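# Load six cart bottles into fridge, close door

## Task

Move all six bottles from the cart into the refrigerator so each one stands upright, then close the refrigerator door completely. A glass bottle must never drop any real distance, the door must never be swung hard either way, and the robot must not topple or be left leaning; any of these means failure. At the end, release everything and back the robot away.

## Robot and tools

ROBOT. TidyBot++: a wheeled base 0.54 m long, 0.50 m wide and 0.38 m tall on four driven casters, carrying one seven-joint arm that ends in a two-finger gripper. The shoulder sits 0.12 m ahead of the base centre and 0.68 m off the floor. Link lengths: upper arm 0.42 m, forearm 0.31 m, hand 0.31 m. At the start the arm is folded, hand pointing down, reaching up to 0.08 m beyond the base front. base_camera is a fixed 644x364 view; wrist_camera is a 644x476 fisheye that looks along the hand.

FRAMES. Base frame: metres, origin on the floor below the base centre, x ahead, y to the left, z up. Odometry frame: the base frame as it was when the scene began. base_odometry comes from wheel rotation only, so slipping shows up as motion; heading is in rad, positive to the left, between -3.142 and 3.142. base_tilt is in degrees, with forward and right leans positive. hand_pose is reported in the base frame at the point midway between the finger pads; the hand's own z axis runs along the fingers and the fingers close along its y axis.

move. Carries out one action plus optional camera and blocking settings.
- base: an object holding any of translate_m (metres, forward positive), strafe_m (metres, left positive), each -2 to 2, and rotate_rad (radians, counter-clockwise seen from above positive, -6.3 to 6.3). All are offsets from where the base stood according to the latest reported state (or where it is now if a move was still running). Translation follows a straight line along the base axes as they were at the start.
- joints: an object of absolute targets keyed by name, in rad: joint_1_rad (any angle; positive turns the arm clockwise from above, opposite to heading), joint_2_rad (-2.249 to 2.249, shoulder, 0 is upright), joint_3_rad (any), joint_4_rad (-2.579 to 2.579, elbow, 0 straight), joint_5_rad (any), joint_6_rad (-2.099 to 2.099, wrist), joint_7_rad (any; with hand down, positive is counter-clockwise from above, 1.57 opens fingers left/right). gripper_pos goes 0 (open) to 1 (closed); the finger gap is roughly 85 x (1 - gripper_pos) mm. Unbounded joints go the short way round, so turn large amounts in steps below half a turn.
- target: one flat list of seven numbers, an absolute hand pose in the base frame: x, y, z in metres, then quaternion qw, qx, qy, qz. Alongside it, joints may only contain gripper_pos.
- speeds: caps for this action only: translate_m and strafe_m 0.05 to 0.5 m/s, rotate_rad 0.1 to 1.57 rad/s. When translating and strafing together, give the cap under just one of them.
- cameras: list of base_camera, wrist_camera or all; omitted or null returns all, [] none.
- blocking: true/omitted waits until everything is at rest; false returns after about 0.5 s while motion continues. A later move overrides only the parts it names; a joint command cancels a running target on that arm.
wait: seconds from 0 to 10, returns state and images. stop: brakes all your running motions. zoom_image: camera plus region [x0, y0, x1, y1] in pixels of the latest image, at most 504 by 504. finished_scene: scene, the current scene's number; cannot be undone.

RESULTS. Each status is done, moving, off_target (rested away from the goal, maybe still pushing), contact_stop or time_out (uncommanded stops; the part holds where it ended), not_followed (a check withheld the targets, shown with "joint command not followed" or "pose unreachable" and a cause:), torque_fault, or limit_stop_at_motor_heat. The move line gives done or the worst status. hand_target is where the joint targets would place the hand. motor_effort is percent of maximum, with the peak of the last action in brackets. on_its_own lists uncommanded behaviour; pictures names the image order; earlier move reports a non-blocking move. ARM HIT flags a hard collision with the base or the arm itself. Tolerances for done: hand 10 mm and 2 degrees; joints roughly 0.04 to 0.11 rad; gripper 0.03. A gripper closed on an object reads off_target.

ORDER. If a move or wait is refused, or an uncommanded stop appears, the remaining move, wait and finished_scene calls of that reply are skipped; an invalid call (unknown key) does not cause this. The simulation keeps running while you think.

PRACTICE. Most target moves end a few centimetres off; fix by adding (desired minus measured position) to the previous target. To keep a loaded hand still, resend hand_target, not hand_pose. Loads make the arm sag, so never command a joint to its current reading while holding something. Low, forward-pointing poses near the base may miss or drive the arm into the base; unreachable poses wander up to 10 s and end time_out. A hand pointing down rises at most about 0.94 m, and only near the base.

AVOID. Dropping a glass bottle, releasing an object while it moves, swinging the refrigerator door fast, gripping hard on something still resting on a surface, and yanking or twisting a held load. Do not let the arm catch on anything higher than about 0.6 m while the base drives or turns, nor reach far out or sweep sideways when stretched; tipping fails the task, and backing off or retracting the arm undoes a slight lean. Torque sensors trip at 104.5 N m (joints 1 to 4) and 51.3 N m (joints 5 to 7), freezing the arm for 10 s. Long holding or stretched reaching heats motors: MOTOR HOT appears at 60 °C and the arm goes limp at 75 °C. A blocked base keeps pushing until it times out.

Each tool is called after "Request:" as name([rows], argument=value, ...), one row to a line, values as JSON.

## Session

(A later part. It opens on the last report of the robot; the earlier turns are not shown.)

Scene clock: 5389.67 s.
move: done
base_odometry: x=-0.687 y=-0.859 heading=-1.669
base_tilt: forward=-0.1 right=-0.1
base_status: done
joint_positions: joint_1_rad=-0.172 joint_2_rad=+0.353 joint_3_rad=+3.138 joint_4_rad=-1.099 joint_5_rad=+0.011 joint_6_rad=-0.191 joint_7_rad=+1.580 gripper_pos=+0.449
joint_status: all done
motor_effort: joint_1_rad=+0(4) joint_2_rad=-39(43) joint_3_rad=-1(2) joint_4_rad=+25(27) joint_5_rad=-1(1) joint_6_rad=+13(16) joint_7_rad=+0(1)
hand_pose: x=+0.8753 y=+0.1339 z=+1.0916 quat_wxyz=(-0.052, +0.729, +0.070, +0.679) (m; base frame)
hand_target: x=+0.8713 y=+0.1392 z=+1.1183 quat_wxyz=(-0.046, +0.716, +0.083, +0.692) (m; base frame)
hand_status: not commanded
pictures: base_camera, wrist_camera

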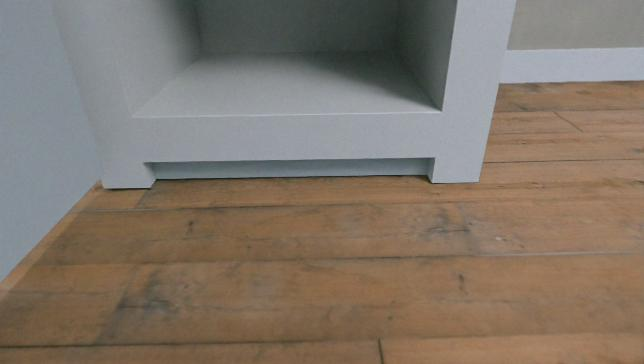

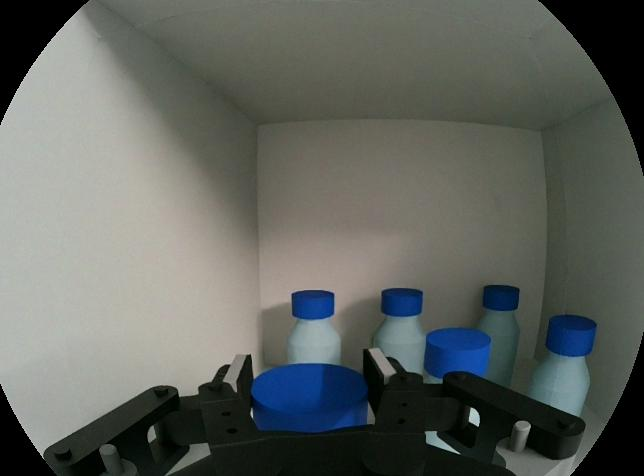

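Request:
move(base={"translate_m": 0.077, "strafe_m": 0.014}, speeds={"translate_m": 0.12}, cameras=[])

Request:
move(joints={"joint_1_rad": -0.18, "joint_2_rad": 0.41, "joint_4_rad": -1.135, "joint_6_rad": -0.08}, cameras=["wrist_camera"])

Scene clock: 5406.67 s.
move: done
base_odometry: x=-0.680 y=-0.937 heading=-1.668
base_tilt: forward=-0.1 right=-0.1
base_status: done
joint_positions: joint_1_rad=-0.172 joint_2_rad=+0.353 joint_3_rad=+3.138 joint_4_rad=-1.098 joint_5_rad=+0.011 joint_6_rad=-0.191 joint_7_rad=+1.580 gripper_pos=+0.449
joint_status: not commanded
motor_effort: joint_1_rad=-1(2) joint_2_rad=-39(43) joint_3_rad=-1(2) joint_4_rad=+25(25) joint_5_rad=-1(1) joint_6_rad=+14(15) joint_7_rad=+0(0)
hand_pose: x=+0.8755 y=+0.1339 z=+1.0916 quat_wxyz=(-0.052, +0.729, +0.070, +0.679) (m; base frame)
hand_target: x=+0.8713 y=+0.1392 z=+1.1183 quat_wxyz=(-0.046, +0.716, +0.083, +0.692) (m; base frame)
hand_status: not commanded
pictures: none
No camera images: "cameras" was empty.

Scene clock: 5407.53 s.
move: done
base_odometry: x=-0.680 y=-0.937 heading=-1.668
base_tilt: forward=-0.1 right=-0.1
base_status: not commanded
joint_positions: joint_1_rad=-0.172 joint_2_rad=+0.378 joint_3_rad=+3.138 joint_4_rad=-1.125 joint_5_rad=+0.011 joint_6_rad=-0.133 joint_7_rad=+1.580 gripper_pos=+0.449
joint_status: all done
motor_effort: joint_1_rad=+0(1) joint_2_rad=-37(39) joint_3_rad=-1(1) joint_4_rad=+22(25) joint_5_rad=-1(1) joint_6_rad=+12(14) joint_7_rad=+0(0)
hand_pose: x=+0.8864 y=+0.1360 z=+1.0739 quat_wxyz=(-0.053, +0.726, +0.070, +0.682) (m; base frame)
hand_target: x=+0.8986 y=+0.1442 z=+1.0589 quat_wxyz=(-0.046, +0.721, +0.083, +0.686) (m; base frame)
hand_status: not commanded
pictures: wrist_camera

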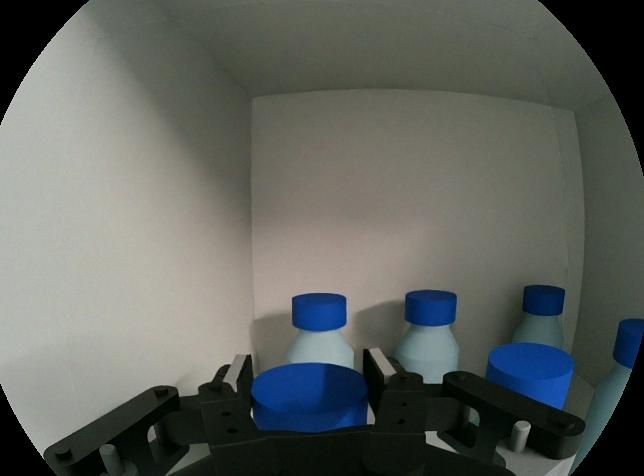

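Request:
move(joints={"joint_1_rad": -0.18, "joint_2_rad": 0.435, "joint_4_rad": -1.163, "joint_6_rad": -0.025}, cameras=[])

Request:
move(joints={"joint_1_rad": -0.18, "joint_2_rad": 0.449, "joint_4_rad": -1.179, "joint_6_rad": -0.012}, cameras=[])

Request:
move(joints={"joint_1_rad": -0.18, "joint_2_rad": 0.459, "joint_4_rad": -1.193, "joint_6_rad": -0.004}, cameras=[])

Scene clock: 5416.97 s.
move: done
base_odometry: x=-0.680 y=-0.937 heading=-1.668
base_tilt: forward=-0.1 right=-0.1
base_status: not commanded
joint_positions: joint_1_rad=-0.172 joint_2_rad=+0.387 joint_3_rad=+3.138 joint_4_rad=-1.142 joint_5_rad=+0.011 joint_6_rad=-0.079 joint_7_rad=+1.580 gripper_pos=+0.449
joint_status: all done
motor_effort: joint_1_rad=-1(1) joint_2_rad=-35(37) joint_3_rad=-1(1) joint_4_rad=+21(23) joint_5_rad=-1(1) joint_6_rad=+10(12) joint_7_rad=+0(1)
hand_pose: x=+0.8911 y=+0.1370 z=+1.0729 quat_wxyz=(-0.054, +0.717, +0.070, +0.692) (m; base frame)
hand_target: x=+0.9080 y=+0.1459 z=+1.0386 quat_wxyz=(-0.046, +0.721, +0.083, +0.687) (m; base frame)
hand_status: not commanded
pictures: none
No camera images: "cameras" was empty.

Scene clock: 5417.50 s.
move: done
base_odometry: x=-0.680 y=-0.937 heading=-1.668
base_tilt: forward=-0.1 right=-0.1
base_status: not commanded
joint_positions: joint_1_rad=-0.172 joint_2_rad=+0.389 joint_3_rad=+3.138 joint_4_rad=-1.147 joint_5_rad=+0.011 joint_6_rad=-0.063 joint_7_rad=+1.580 gripper_pos=+0.449
joint_status: all done
motor_effort: joint_1_rad=-1(2) joint_2_rad=-33(35) joint_3_rad=-1(2) joint_4_rad=+20(22) joint_5_rad=-1(2) joint_6_rad=+10(11) joint_7_rad=+0(1)
hand_pose: x=+0.8920 y=+0.1372 z=+1.0728 quat_wxyz=(-0.054, +0.714, +0.069, +0.695) (m; base frame)
hand_target: x=+0.9126 y=+0.1467 z=+1.0214 quat_wxyz=(-0.045, +0.726, +0.084, +0.681) (m; base frame)
hand_status: not commanded
pictures: none
No camera images: "cameras" was empty.

Scene clock: 5418.03 s.
move: done
base_odometry: x=-0.680 y=-0.936 heading=-1.668
base_tilt: forward=-0.1 right=-0.1
base_status: not commanded
joint_positions: joint_1_rad=-0.172 joint_2_rad=+0.391 joint_3_rad=+3.138 joint_4_rad=-1.155 joint_5_rad=+0.011 joint_6_rad=-0.047 joint_7_rad=+1.580 gripper_pos=+0.449
joint_status: all done
motor_effort: joint_1_rad=-1(2) joint_2_rad=-32(33) joint_3_rad=-1(2) joint_4_rad=+19(21) joint_5_rad=-1(2) joint_6_rad=+9(12) joint_7_rad=+0(1)
hand_pose: x=+0.8926 y=+0.1375 z=+1.0721 quat_wxyz=(-0.054, +0.711, +0.069, +0.697) (m; base frame)
hand_target: x=+0.9154 y=+0.1473 z=+1.0070 quat_wxyz=(-0.045, +0.732, +0.085, +0.675) (m; base frame)
hand_status: not commanded
pictures: none
No camera images: "cameras" was empty.

Request:
move(joints={"gripper_pos": 0.4}, cameras=["wrist_camera"])

Request:
move(joints={"gripper_pos": 0.05}, cameras=["wrist_camera"])

Request:
move(base={"translate_m": -0.15, "strafe_m": -0.02}, speeds={"translate_m": 0.2}, cameras=["wrist_camera"])

Scene clock: 5432.27 s.
move: done
base_odometry: x=-0.680 y=-0.936 heading=-1.668
base_tilt: forward=-0.1 right=-0.1
base_status: not commanded
joint_positions: joint_1_rad=-0.172 joint_2_rad=+0.397 joint_3_rad=+3.138 joint_4_rad=-1.156 joint_5_rad=+0.011 joint_6_rad=-0.043 joint_7_rad=+1.580 gripper_pos=+0.400
joint_status: all done
motor_effort: joint_1_rad=+0(1) joint_2_rad=-33(33) joint_3_rad=-1(1) joint_4_rad=+19(19) joint_5_rad=-1(1) joint_6_rad=+8(9) joint_7_rad=+0(1)
hand_pose: x=+0.8948 y=+0.1379 z=+1.0679 quat_wxyz=(-0.054, +0.713, +0.069, +0.696) (m; base frame)
hand_target: x=+0.9154 y=+0.1473 z=+1.0070 quat_wxyz=(-0.045, +0.732, +0.085, +0.675) (m; base frame)
hand_status: not commanded
pictures: wrist_camera

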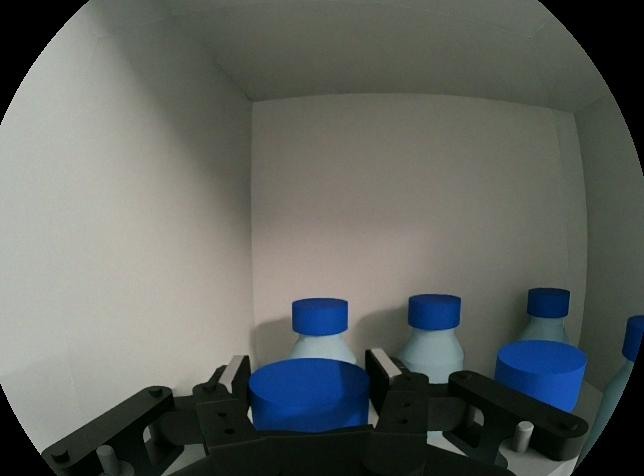

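Scene clock: 5433.00 s.
move: done
base_odometry: x=-0.680 y=-0.936 heading=-1.668
base_tilt: forward=-0.1 right=-0.1
base_status: not commanded
joint_positions: joint_1_rad=-0.172 joint_2_rad=+0.406 joint_3_rad=+3.138 joint_4_rad=-1.160 joint_5_rad=+0.011 joint_6_rad=-0.043 joint_7_rad=+1.580 gripper_pos=+0.050
joint_status: all done
motor_effort: joint_1_rad=+0(1) joint_2_rad=-35(36) joint_3_rad=-1(1) joint_4_rad=+20(20) joint_5_rad=-1(1) joint_6_rad=+9(10) joint_7_rad=+0(0)
hand_pose: x=+0.8985 y=+0.1385 z=+1.0575 quat_wxyz=(-0.054, +0.717, +0.070, +0.691) (m; base frame)
hand_target: x=+0.9154 y=+0.1473 z=+1.0070 quat_wxyz=(-0.045, +0.732, +0.085, +0.675) (m; base frame)
hand_status: not commanded
pictures: wrist_camera

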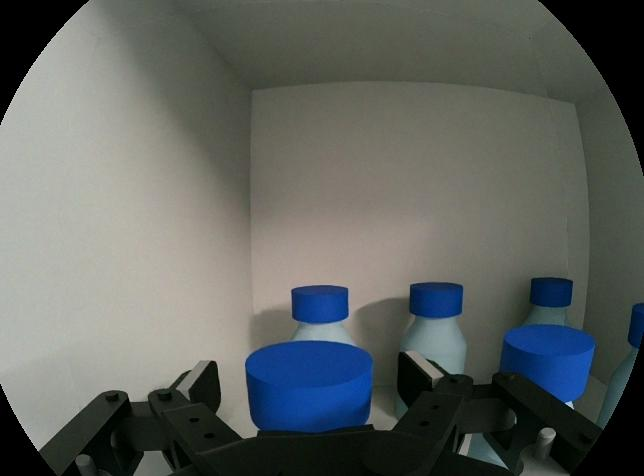

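Scene clock: 5434.53 s.
move: done
base_odometry: x=-0.685 y=-0.785 heading=-1.668
base_tilt: forward=-0.1 right=-0.1
base_status: done
joint_positions: joint_1_rad=-0.173 joint_2_rad=+0.415 joint_3_rad=+3.138 joint_4_rad=-1.161 joint_5_rad=+0.011 joint_6_rad=-0.043 joint_7_rad=+1.580 gripper_pos=+0.050
joint_status: not commanded
motor_effort: joint_1_rad=+0(2) joint_2_rad=-35(39) joint_3_rad=-1(2) joint_4_rad=+20(21) joint_5_rad=-1(1) joint_6_rad=+10(10) joint_7_rad=+0(1)
hand_pose: x=+0.9014 y=+0.1400 z=+1.0501 quat_wxyz=(-0.054, +0.721, +0.071, +0.688) (m; base frame)
hand_target: x=+0.9154 y=+0.1473 z=+1.0070 quat_wxyz=(-0.045, +0.732, +0.085, +0.675) (m; base frame)
hand_status: not commanded
pictures: wrist_camera

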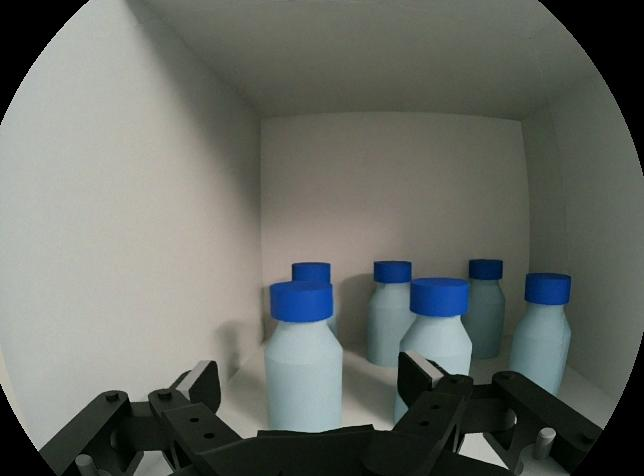

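Request:
move(base={"translate_m": -0.42}, speeds={"translate_m": 0.35}, cameras=["wrist_camera", "base_camera"])

Scene clock: 5527.30 s.
move: done
base_odometry: x=-0.644 y=-0.367 heading=-1.668
base_tilt: forward=-0.1 right=-0.1
base_status: done
joint_positions: joint_1_rad=-0.173 joint_2_rad=+0.418 joint_3_rad=+3.138 joint_4_rad=-1.162 joint_5_rad=+0.011 joint_6_rad=-0.043 joint_7_rad=+1.580 gripper_pos=+0.050
joint_status: not commanded
motor_effort: joint_1_rad=-1(2) joint_2_rad=-35(38) joint_3_rad=-1(1) joint_4_rad=+20(20) joint_5_rad=-1(1) joint_6_rad=+9(11) joint_7_rad=+0(1)
hand_pose: x=+0.9024 y=+0.1403 z=+1.0477 quat_wxyz=(-0.054, +0.722, +0.071, +0.686) (m; base frame)
hand_target: x=+0.9154 y=+0.1473 z=+1.0070 quat_wxyz=(-0.045, +0.732, +0.085, +0.675) (m; base frame)
hand_status: not commanded
pictures: base_camera, wrist_camera

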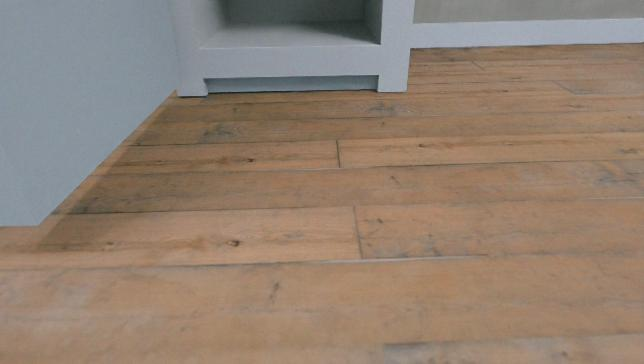

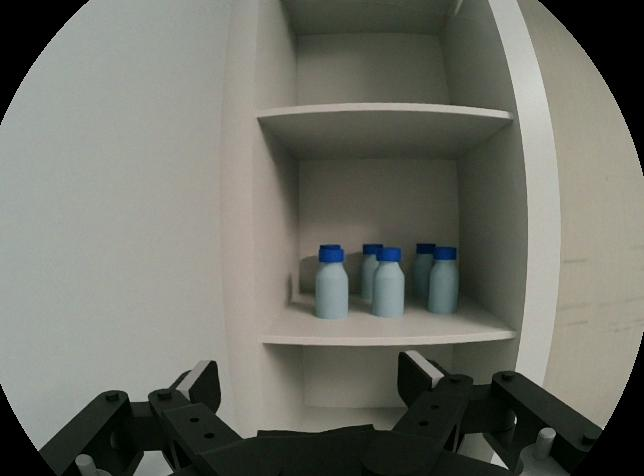

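Request:
move(cameras=["all"])

Scene clock: 5555.17 s.
base_odometry: x=-0.644 y=-0.367 heading=-1.668
base_tilt: forward=-0.1 right=-0.1
base_status: done
joint_positions: joint_1_rad=-0.173 joint_2_rad=+0.418 joint_3_rad=+3.138 joint_4_rad=-1.162 joint_5_rad=+0.011 joint_6_rad=-0.043 joint_7_rad=+1.580 gripper_pos=+0.050
joint_status: not commanded
motor_effort: joint_1_rad=+0(2) joint_2_rad=-35(38) joint_3_rad=-1(1) joint_4_rad=+20(20) joint_5_rad=-1(1) joint_6_rad=+9(11) joint_7_rad=+0(1)
hand_pose: x=+0.9024 y=+0.1403 z=+1.0477 quat_wxyz=(-0.054, +0.722, +0.071, +0.686) (m; base frame)
hand_target: x=+0.9154 y=+0.1473 z=+1.0070 quat_wxyz=(-0.045, +0.732, +0.085, +0.675) (m; base frame)
hand_status: not commanded
pictures: base_camera, wrist_camera

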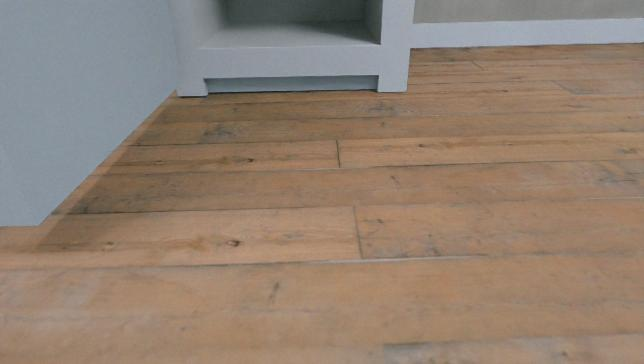

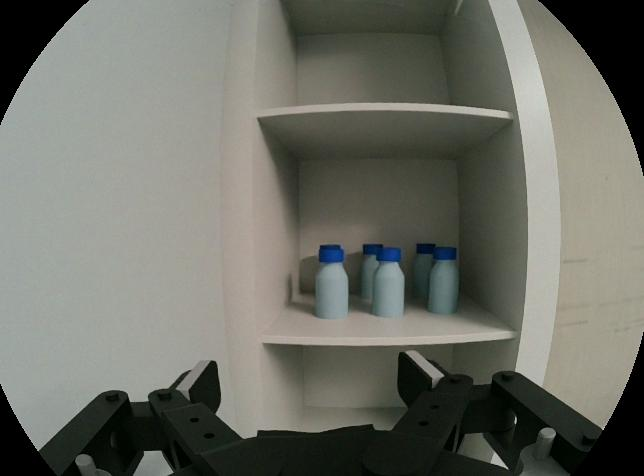

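Request:
move(base={"translate_m": -0.3}, speeds={"translate_m": 0.3}, joints={"joint_1_rad": 0.0, "gripper_pos": 1.0}, cameras=["all"])

Request:
move(base={"strafe_m": 0.6}, speeds={"strafe_m": 0.3}, cameras=["all"])

Scene clock: 5566.80 s.
move: done
base_odometry: x=-0.615 y=-0.068 heading=-1.668
base_tilt: forward=-0.1 right=-0.1
base_status: done
joint_positions: joint_1_rad=+0.001 joint_2_rad=+0.420 joint_3_rad=+3.140 joint_4_rad=-1.162 joint_5_rad=+0.011 joint_6_rad=-0.043 joint_7_rad=+1.580 gripper_pos=+0.999
joint_status: all done
motor_effort: joint_1_rad=-1(4) joint_2_rad=-35(38) joint_3_rad=-1(3) joint_4_rad=+20(20) joint_5_rad=-1(1) joint_6_rad=+9(10) joint_7_rad=+0(1)
hand_pose: x=+0.9156 y=+0.0018 z=+1.0460 quat_wxyz=(+0.007, +0.726, +0.008, +0.688) (m; base frame)
hand_target: x=+0.9289 y=+0.0023 z=+1.0070 quat_wxyz=(+0.016, +0.736, +0.018, +0.676) (m; base frame)
hand_status: not commanded
pictures: base_camera, wrist_camera

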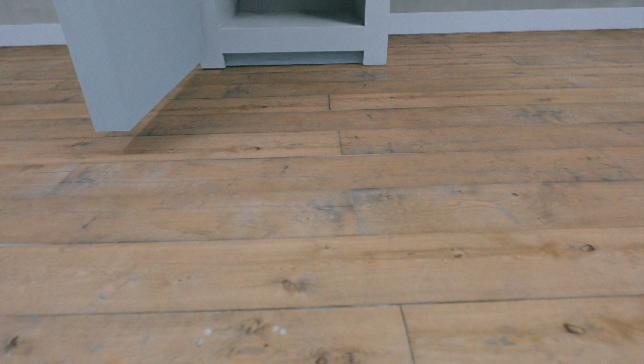

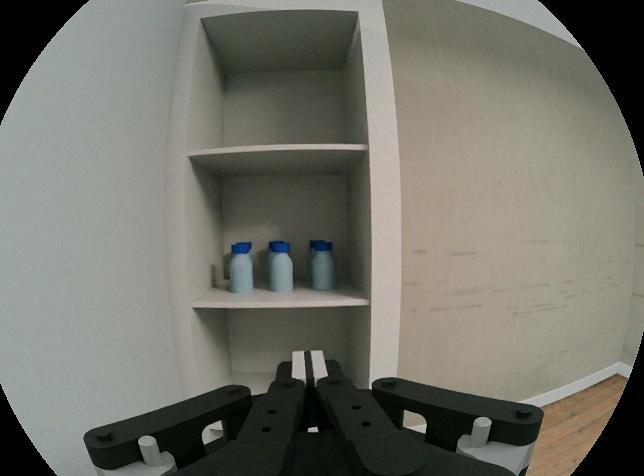

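Scene clock: 5569.77 s.
move: done
base_odometry: x=-0.018 y=-0.127 heading=-1.668
base_tilt: forward=-0.1 right=-0.1
base_status: done
joint_positions: joint_1_rad=-0.002 joint_2_rad=+0.420 joint_3_rad=+3.140 joint_4_rad=-1.162 joint_5_rad=+0.011 joint_6_rad=-0.043 joint_7_rad=+1.580 gripper_pos=+0.999
joint_status: not commanded
motor_effort: joint_1_rad=+0(4) joint_2_rad=-35(36) joint_3_rad=-1(2) joint_4_rad=+20(20) joint_5_rad=-1(1) joint_6_rad=+9(10) joint_7_rad=+0(1)
hand_pose: x=+0.9156 y=+0.0037 z=+1.0460 quat_wxyz=(+0.006, +0.726, +0.008, +0.688) (m; base frame)
hand_target: x=+0.9289 y=+0.0023 z=+1.0070 quat_wxyz=(+0.016, +0.736, +0.018, +0.676) (m; base frame)
hand_status: not commanded
pictures: base_camera, wrist_camera

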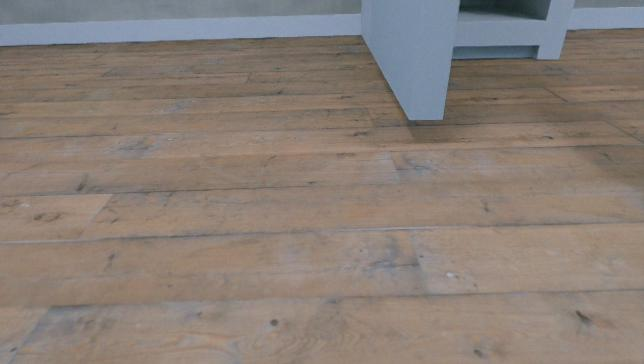

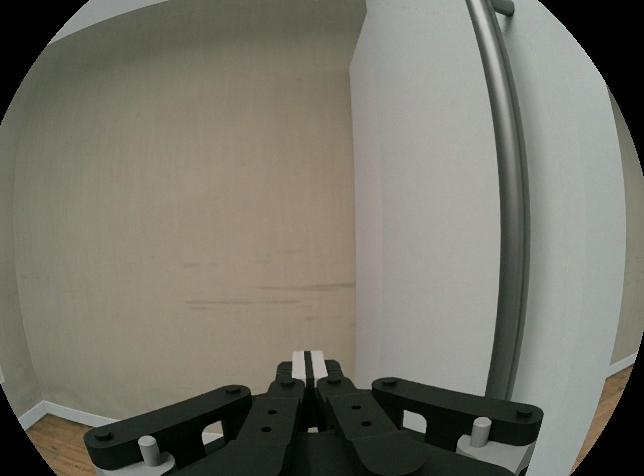

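Request:
move(base={"translate_m": 0.26}, speeds={"translate_m": 0.25}, cameras=["all"])

Scene clock: 5653.50 s.
move: done
base_odometry: x=-0.043 y=-0.386 heading=-1.668
base_tilt: forward=-0.1 right=-0.1
base_status: done
joint_positions: joint_1_rad=-0.002 joint_2_rad=+0.421 joint_3_rad=+3.140 joint_4_rad=-1.162 joint_5_rad=+0.011 joint_6_rad=-0.043 joint_7_rad=+1.580 gripper_pos=+0.999
joint_status: not commanded
motor_effort: joint_1_rad=+0(1) joint_2_rad=-36(38) joint_3_rad=-1(1) joint_4_rad=+20(21) joint_5_rad=-1(1) joint_6_rad=+10(11) joint_7_rad=+0(0)
hand_pose: x=+0.9160 y=+0.0037 z=+1.0449 quat_wxyz=(+0.006, +0.726, +0.008, +0.687) (m; base frame)
hand_target: x=+0.9289 y=+0.0023 z=+1.0070 quat_wxyz=(+0.016, +0.736, +0.018, +0.676) (m; base frame)
hand_status: not commanded
pictures: base_camera, wrist_camera

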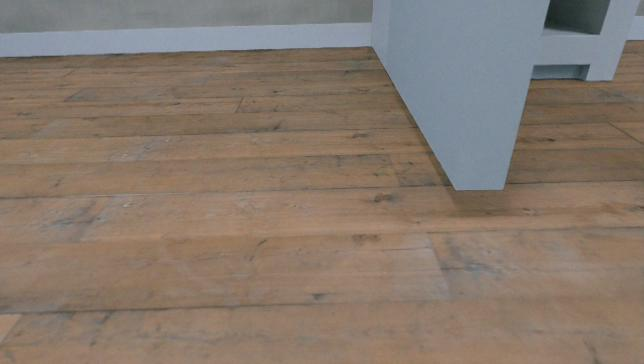

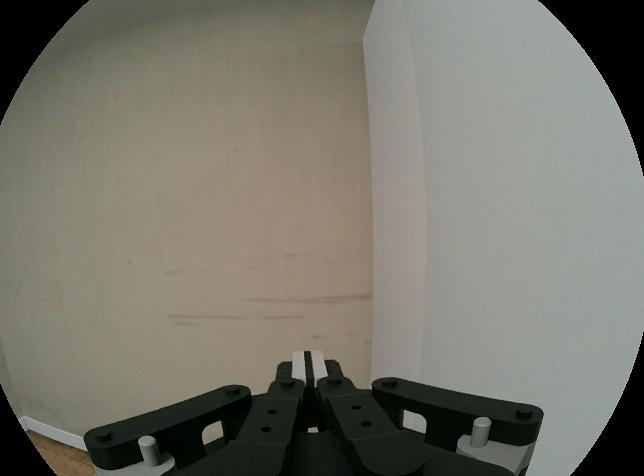

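Request:
move(base={"strafe_m": -0.15}, speeds={"strafe_m": 0.08}, cameras=["all"])

Scene clock: 5670.60 s.
move: done
base_odometry: x=-0.192 y=-0.371 heading=-1.668
base_tilt: forward=-0.1 right=-0.1
base_status: done
joint_positions: joint_1_rad=-0.035 joint_2_rad=+0.421 joint_3_rad=+3.123 joint_4_rad=-1.162 joint_5_rad=+0.011 joint_6_rad=-0.043 joint_7_rad=+1.580 gripper_pos=+0.999
joint_status: not commanded
motor_effort: joint_1_rad=+5(8) joint_2_rad=-35(36) joint_3_rad=+3(5) joint_4_rad=+20(20) joint_5_rad=-1(1) joint_6_rad=+10(11) joint_7_rad=+0(0)
hand_pose: x=+0.9148 y=+0.0401 z=+1.0450 quat_wxyz=(-0.013, +0.726, +0.024, +0.687) (m; base frame)
hand_target: x=+0.9289 y=+0.0023 z=+1.0070 quat_wxyz=(+0.016, +0.736, +0.018, +0.676) (m; base frame)
hand_status: not commanded
pictures: base_camera, wrist_camera

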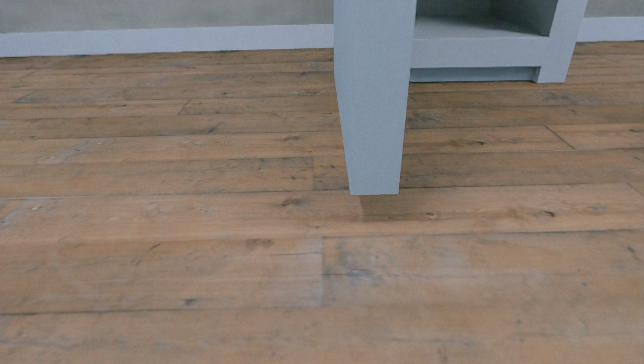

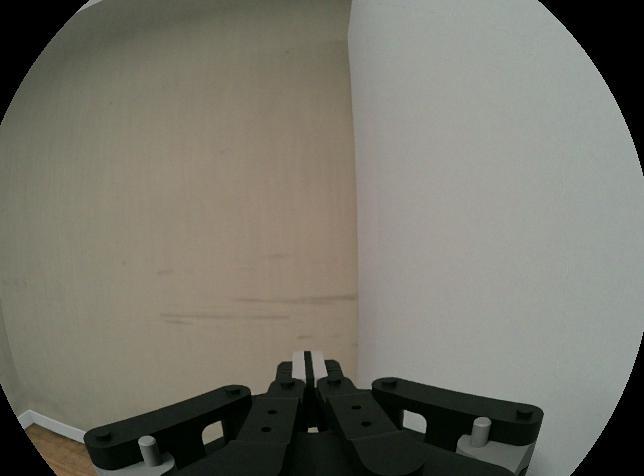

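Request:
move(base={"strafe_m": -0.12}, speeds={"strafe_m": 0.08}, cameras=["all"])

Scene clock: 5681.87 s.
move: done
base_odometry: x=-0.312 y=-0.360 heading=-1.667
base_tilt: forward=-0.1 right=-0.1
base_status: done
joint_positions: joint_1_rad=+0.002 joint_2_rad=+0.421 joint_3_rad=+3.132 joint_4_rad=-1.162 joint_5_rad=+0.011 joint_6_rad=-0.043 joint_7_rad=+1.580 gripper_pos=+0.999
joint_status: not commanded
motor_effort: joint_1_rad=+0(11) joint_2_rad=-35(36) joint_3_rad=-1(7) joint_4_rad=+20(21) joint_5_rad=-1(1) joint_6_rad=+9(10) joint_7_rad=+0(0)
hand_pose: x=+0.9159 y=+0.0053 z=+1.0449 quat_wxyz=(+0.003, +0.726, +0.009, +0.687) (m; base frame)
hand_target: x=+0.9289 y=+0.0023 z=+1.0070 quat_wxyz=(+0.016, +0.736, +0.018, +0.676) (m; base frame)
hand_status: not commanded
pictures: base_camera, wrist_camera

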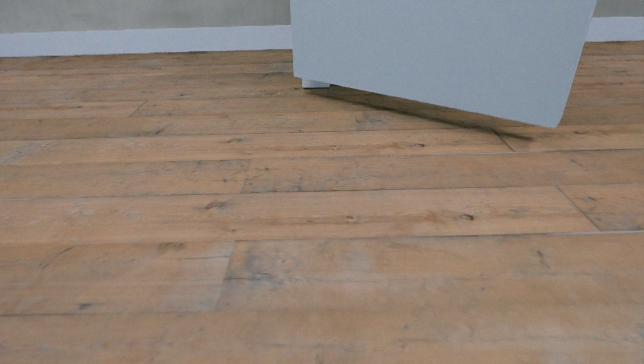

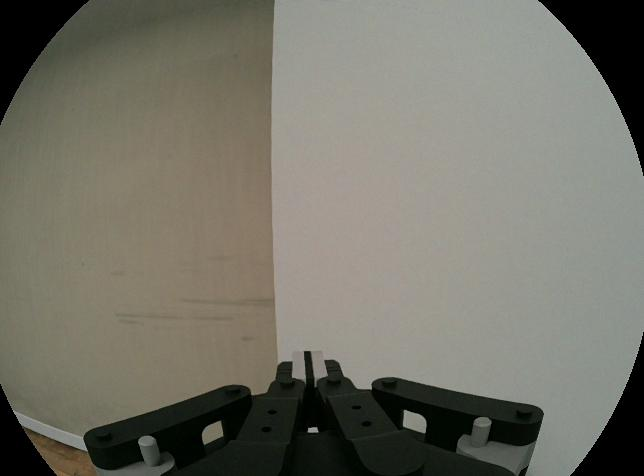

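Request:
wait(seconds=0.1, cameras=["all"])

Scene clock: 5688.67 s.
base_odometry: x=-0.312 y=-0.360 heading=-1.667
base_tilt: forward=-0.1 right=-0.1
base_status: done
joint_positions: joint_1_rad=+0.002 joint_2_rad=+0.421 joint_3_rad=+3.132 joint_4_rad=-1.162 joint_5_rad=+0.011 joint_6_rad=-0.043 joint_7_rad=+1.580 gripper_pos=+0.999
joint_status: not commanded
motor_effort: joint_1_rad=-1(11) joint_2_rad=-35(36) joint_3_rad=-1(7) joint_4_rad=+20(21) joint_5_rad=-1(1) joint_6_rad=+10(10) joint_7_rad=+0(0)
hand_pose: x=+0.9159 y=+0.0053 z=+1.0449 quat_wxyz=(+0.003, +0.726, +0.009, +0.687) (m; base frame)
hand_target: x=+0.9289 y=+0.0023 z=+1.0070 quat_wxyz=(+0.016, +0.736, +0.018, +0.676) (m; base frame)
hand_status: not commanded
wait: 0.10 s; at rest from the start
pictures: base_camera, wrist_camera

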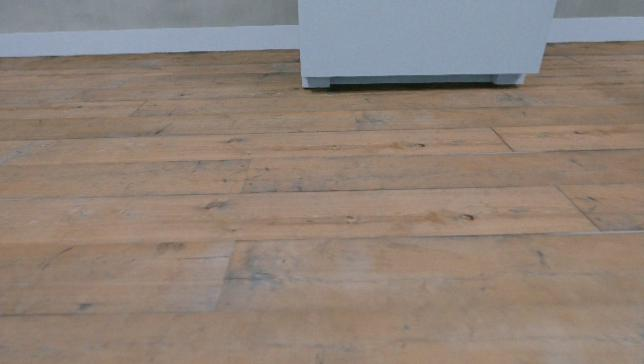

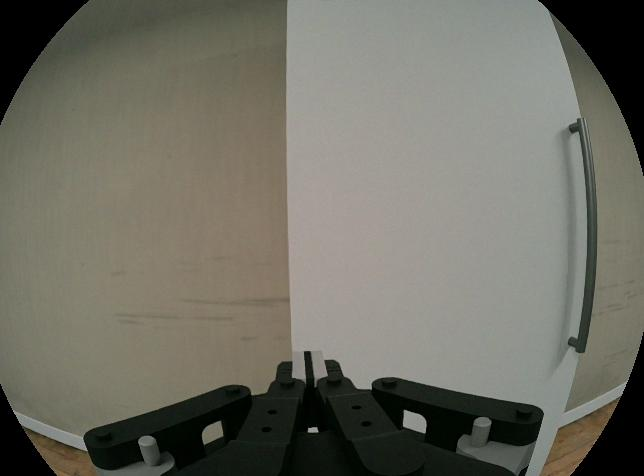

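Request:
move(base={"strafe_m": -0.34}, speeds={"strafe_m": 0.25}, cameras=["all"])

Scene clock: 5707.13 s.
move: done
base_odometry: x=-0.650 y=-0.327 heading=-1.667
base_tilt: forward=-0.1 right=-0.1
base_status: done
joint_positions: joint_1_rad=+0.002 joint_2_rad=+0.421 joint_3_rad=+3.132 joint_4_rad=-1.162 joint_5_rad=+0.011 joint_6_rad=-0.043 joint_7_rad=+1.580 gripper_pos=+0.999
joint_status: not commanded
motor_effort: joint_1_rad=-1(3) joint_2_rad=-35(36) joint_3_rad=-1(2) joint_4_rad=+20(20) joint_5_rad=-1(1) joint_6_rad=+9(10) joint_7_rad=+0(1)
hand_pose: x=+0.9159 y=+0.0052 z=+1.0449 quat_wxyz=(+0.004, +0.726, +0.009, +0.687) (m; base frame)
hand_target: x=+0.9289 y=+0.0023 z=+1.0070 quat_wxyz=(+0.016, +0.736, +0.018, +0.676) (m; base frame)
hand_status: not commanded
pictures: base_camera, wrist_camera

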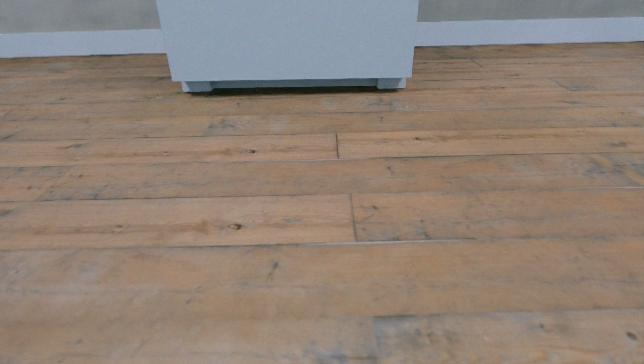

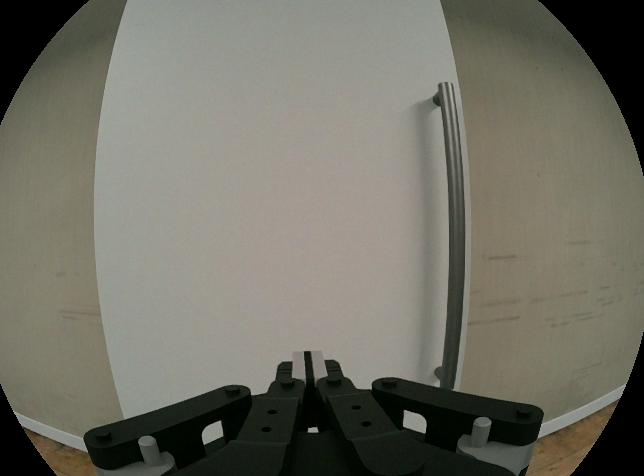

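Request:
zoom_image(camera="base_camera", region=[140, 0, 440, 120])

Request:
move(base={"translate_m": 0.22}, speeds={"translate_m": 0.15}, cameras=["all"])

Scaled by 1.680.

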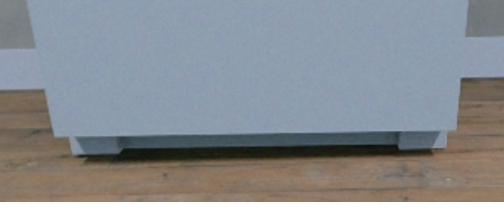

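Scene clock: 5719.13 s.
move: done
base_odometry: x=-0.672 y=-0.546 heading=-1.668
base_tilt: forward=-0.1 right=-0.1
base_status: done
joint_positions: joint_1_rad=+0.002 joint_2_rad=+0.422 joint_3_rad=+3.132 joint_4_rad=-1.162 joint_5_rad=+0.011 joint_6_rad=-0.043 joint_7_rad=+1.580 gripper_pos=+0.999
joint_status: not commanded
motor_effort: joint_1_rad=+0(1) joint_2_rad=-35(38) joint_3_rad=-1(1) joint_4_rad=+20(21) joint_5_rad=-1(1) joint_6_rad=+9(10) joint_7_rad=+0(0)
hand_pose: x=+0.9163 y=+0.0052 z=+1.0439 quat_wxyz=(+0.004, +0.727, +0.009, +0.687) (m; base frame)
hand_target: x=+0.9289 y=+0.0023 z=+1.0070 quat_wxyz=(+0.016, +0.736, +0.018, +0.676) (m; base frame)
hand_status: not commanded
pictures: base_camera, wrist_camera

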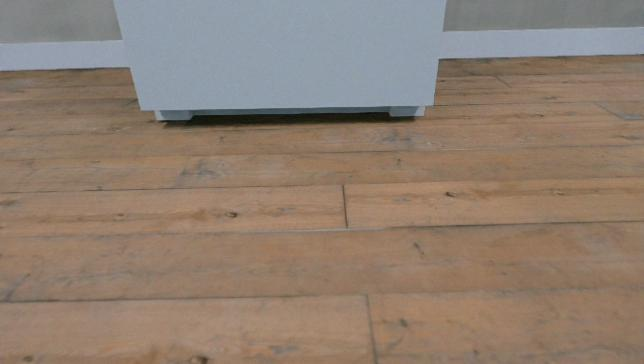

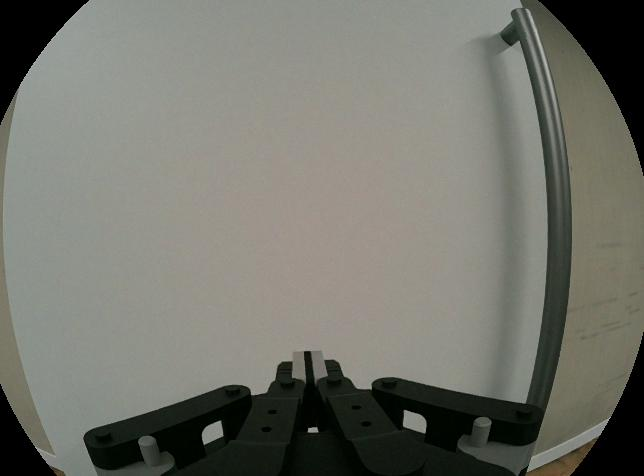

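Request:
move(base={"translate_m": 0.07}, speeds={"translate_m": 0.05}, cameras=["all"])

Scene clock: 5729.00 s.
move: done
base_odometry: x=-0.679 y=-0.616 heading=-1.668
base_tilt: forward=-0.1 right=-0.1
base_status: done
joint_positions: joint_1_rad=+0.002 joint_2_rad=+0.423 joint_3_rad=+3.132 joint_4_rad=-1.162 joint_5_rad=+0.011 joint_6_rad=-0.043 joint_7_rad=+1.580 gripper_pos=+0.999
joint_status: not commanded
motor_effort: joint_1_rad=+0(2) joint_2_rad=-35(38) joint_3_rad=-1(2) joint_4_rad=+20(20) joint_5_rad=-1(1) joint_6_rad=+10(10) joint_7_rad=+0(0)
hand_pose: x=+0.9166 y=+0.0052 z=+1.0433 quat_wxyz=(+0.004, +0.727, +0.009, +0.687) (m; base frame)
hand_target: x=+0.9289 y=+0.0023 z=+1.0070 quat_wxyz=(+0.016, +0.736, +0.018, +0.676) (m; base frame)
hand_status: not commanded
pictures: base_camera, wrist_camera

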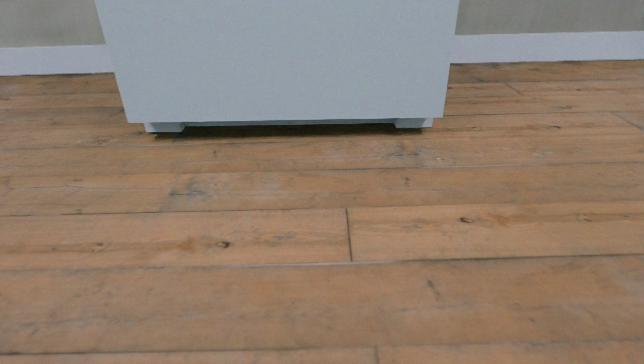

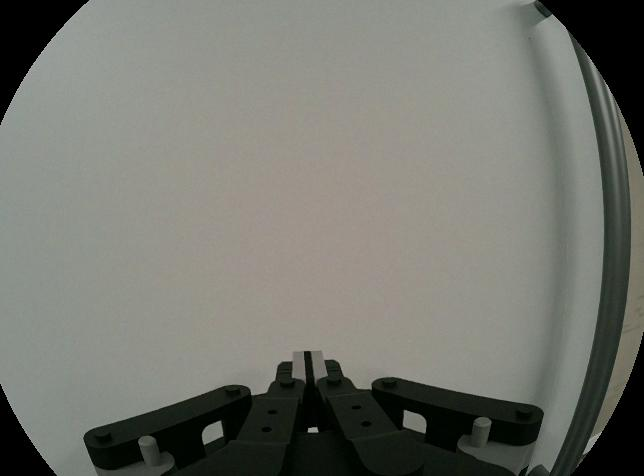

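Request:
move(base={"translate_m": 0.04}, speeds={"translate_m": 0.05}, cameras=["all"])

Scene clock: 5734.77 s.
move: done
base_odometry: x=-0.683 y=-0.656 heading=-1.669
base_tilt: forward=-0.1 right=-0.1
base_status: done
joint_positions: joint_1_rad=+0.002 joint_2_rad=+0.423 joint_3_rad=+3.132 joint_4_rad=-1.162 joint_5_rad=+0.011 joint_6_rad=-0.043 joint_7_rad=+1.580 gripper_pos=+0.999
joint_status: not commanded
motor_effort: joint_1_rad=+0(2) joint_2_rad=-36(38) joint_3_rad=-1(2) joint_4_rad=+20(21) joint_5_rad=-1(1) joint_6_rad=+10(10) joint_7_rad=+0(0)
hand_pose: x=+0.9168 y=+0.0052 z=+1.0428 quat_wxyz=(+0.004, +0.727, +0.009, +0.686) (m; base frame)
hand_target: x=+0.9289 y=+0.0023 z=+1.0070 quat_wxyz=(+0.016, +0.736, +0.018, +0.676) (m; base frame)
hand_status: not commanded
pictures: base_camera, wrist_camera

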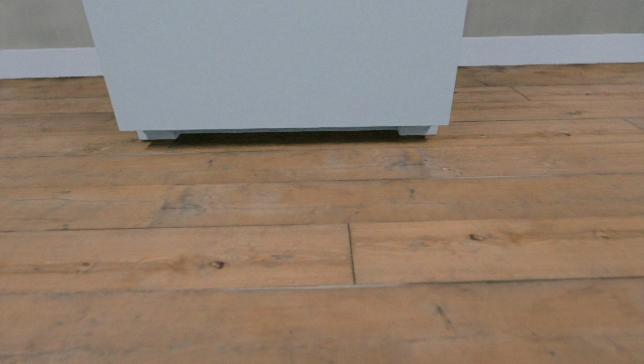

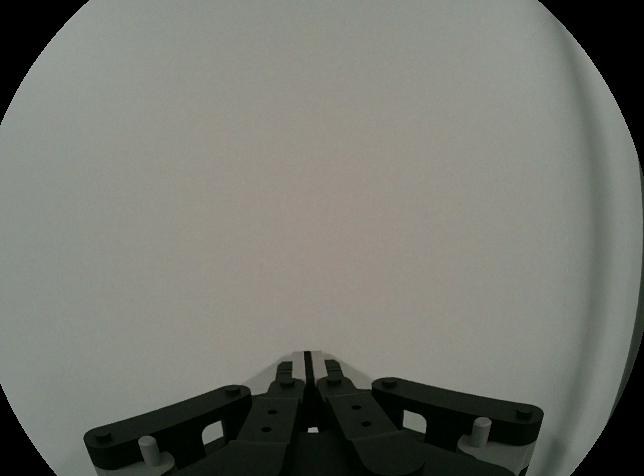

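Request:
move(base={"translate_m": 0.03}, speeds={"translate_m": 0.05}, cameras=["all"])

Scene clock: 5741.03 s.
move: done
base_odometry: x=-0.686 y=-0.685 heading=-1.670
base_tilt: forward=-0.2 right=-0.1
base_status: done
joint_positions: joint_1_rad=+0.002 joint_2_rad=+0.356 joint_3_rad=+3.132 joint_4_rad=-1.236 joint_5_rad=+0.011 joint_6_rad=-0.064 joint_7_rad=+1.580 gripper_pos=+0.999
joint_status: not commanded
motor_effort: joint_1_rad=-3(3) joint_2_rad=-15(35) joint_3_rad=-2(2) joint_4_rad=+29(35) joint_5_rad=-1(1) joint_6_rad=+20(25) joint_7_rad=+0(0)
hand_pose: x=+0.8901 y=+0.0052 z=+1.0428 quat_wxyz=(+0.004, +0.737, +0.009, +0.676) (m; base frame)
hand_target: x=+0.9289 y=+0.0023 z=+1.0070 quat_wxyz=(+0.016, +0.736, +0.018, +0.676) (m; base frame)
hand_status: not commanded
pictures: base_camera, wrist_camera

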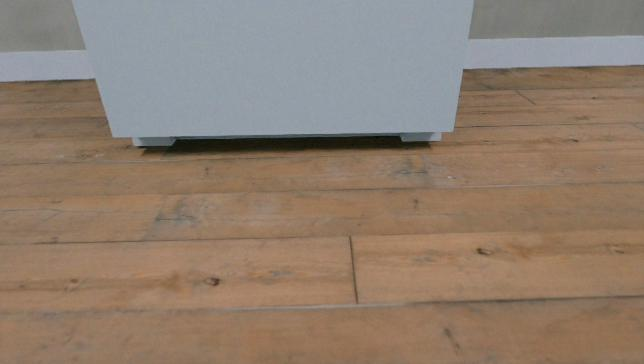

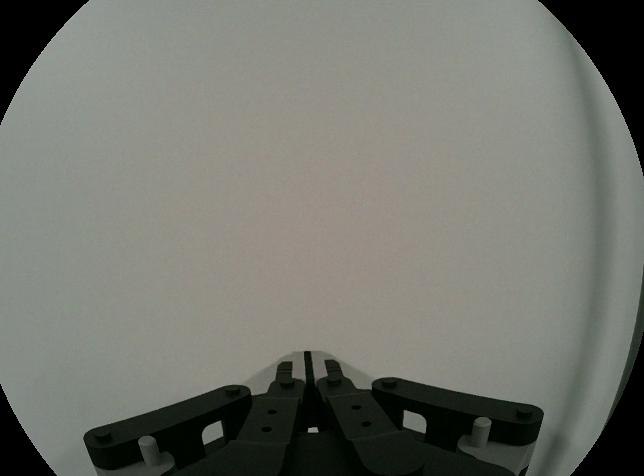

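Request:
move(base={"translate_m": -0.45}, speeds={"translate_m": 0.25}, cameras=["all"])

Request:
zoom_image(camera="base_camera", region=[140, 0, 440, 120])

Scene clock: 5755.50 s.
move: done
base_odometry: x=-0.641 y=-0.237 heading=-1.671
base_tilt: forward=-0.1 right=-0.1
base_status: done
joint_positions: joint_1_rad=+0.002 joint_2_rad=+0.440 joint_3_rad=+3.132 joint_4_rad=-1.196 joint_5_rad=+0.011 joint_6_rad=-0.024 joint_7_rad=+1.580 gripper_pos=+0.999
joint_status: not commanded
motor_effort: joint_1_rad=-1(2) joint_2_rad=-35(41) joint_3_rad=-1(1) joint_4_rad=+20(28) joint_5_rad=-1(1) joint_6_rad=+9(19) joint_7_rad=+0(1)
hand_pose: x=+0.9219 y=+0.0055 z=+1.0143 quat_wxyz=(+0.003, +0.738, +0.009, +0.675) (m; base frame)
hand_target: x=+0.9289 y=+0.0023 z=+1.0070 quat_wxyz=(+0.016, +0.736, +0.018, +0.676) (m; base frame)
hand_status: not commanded
pictures: base_camera, wrist_camera

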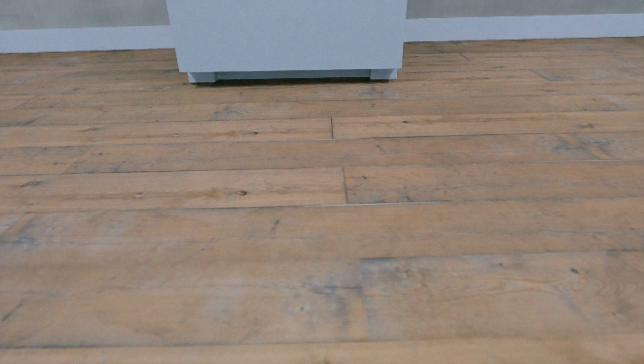

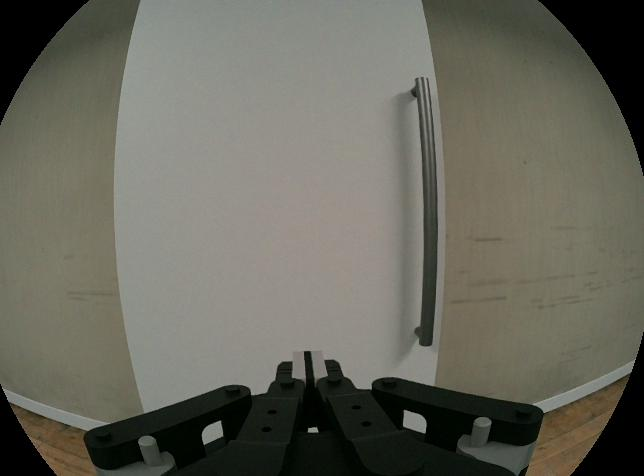

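Scaled by 1.680.

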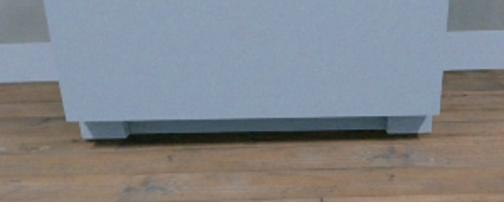

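Request:
zoom_image(camera="base_camera", region=[165, 50, 245, 95])

Request:
zoom_image(camera="base_camera", region=[345, 50, 425, 95])

Scaled by 6.300.

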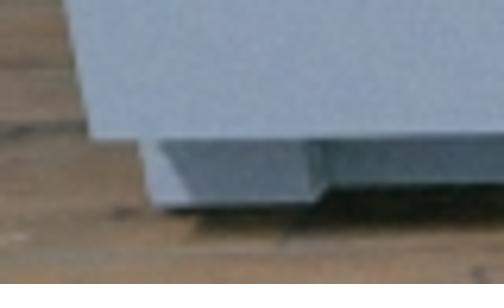

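Scaled by 6.300.

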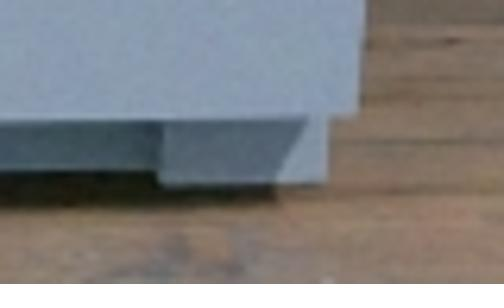

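Request:
finished_scene(scene=1)

The scene is finished: the task was done.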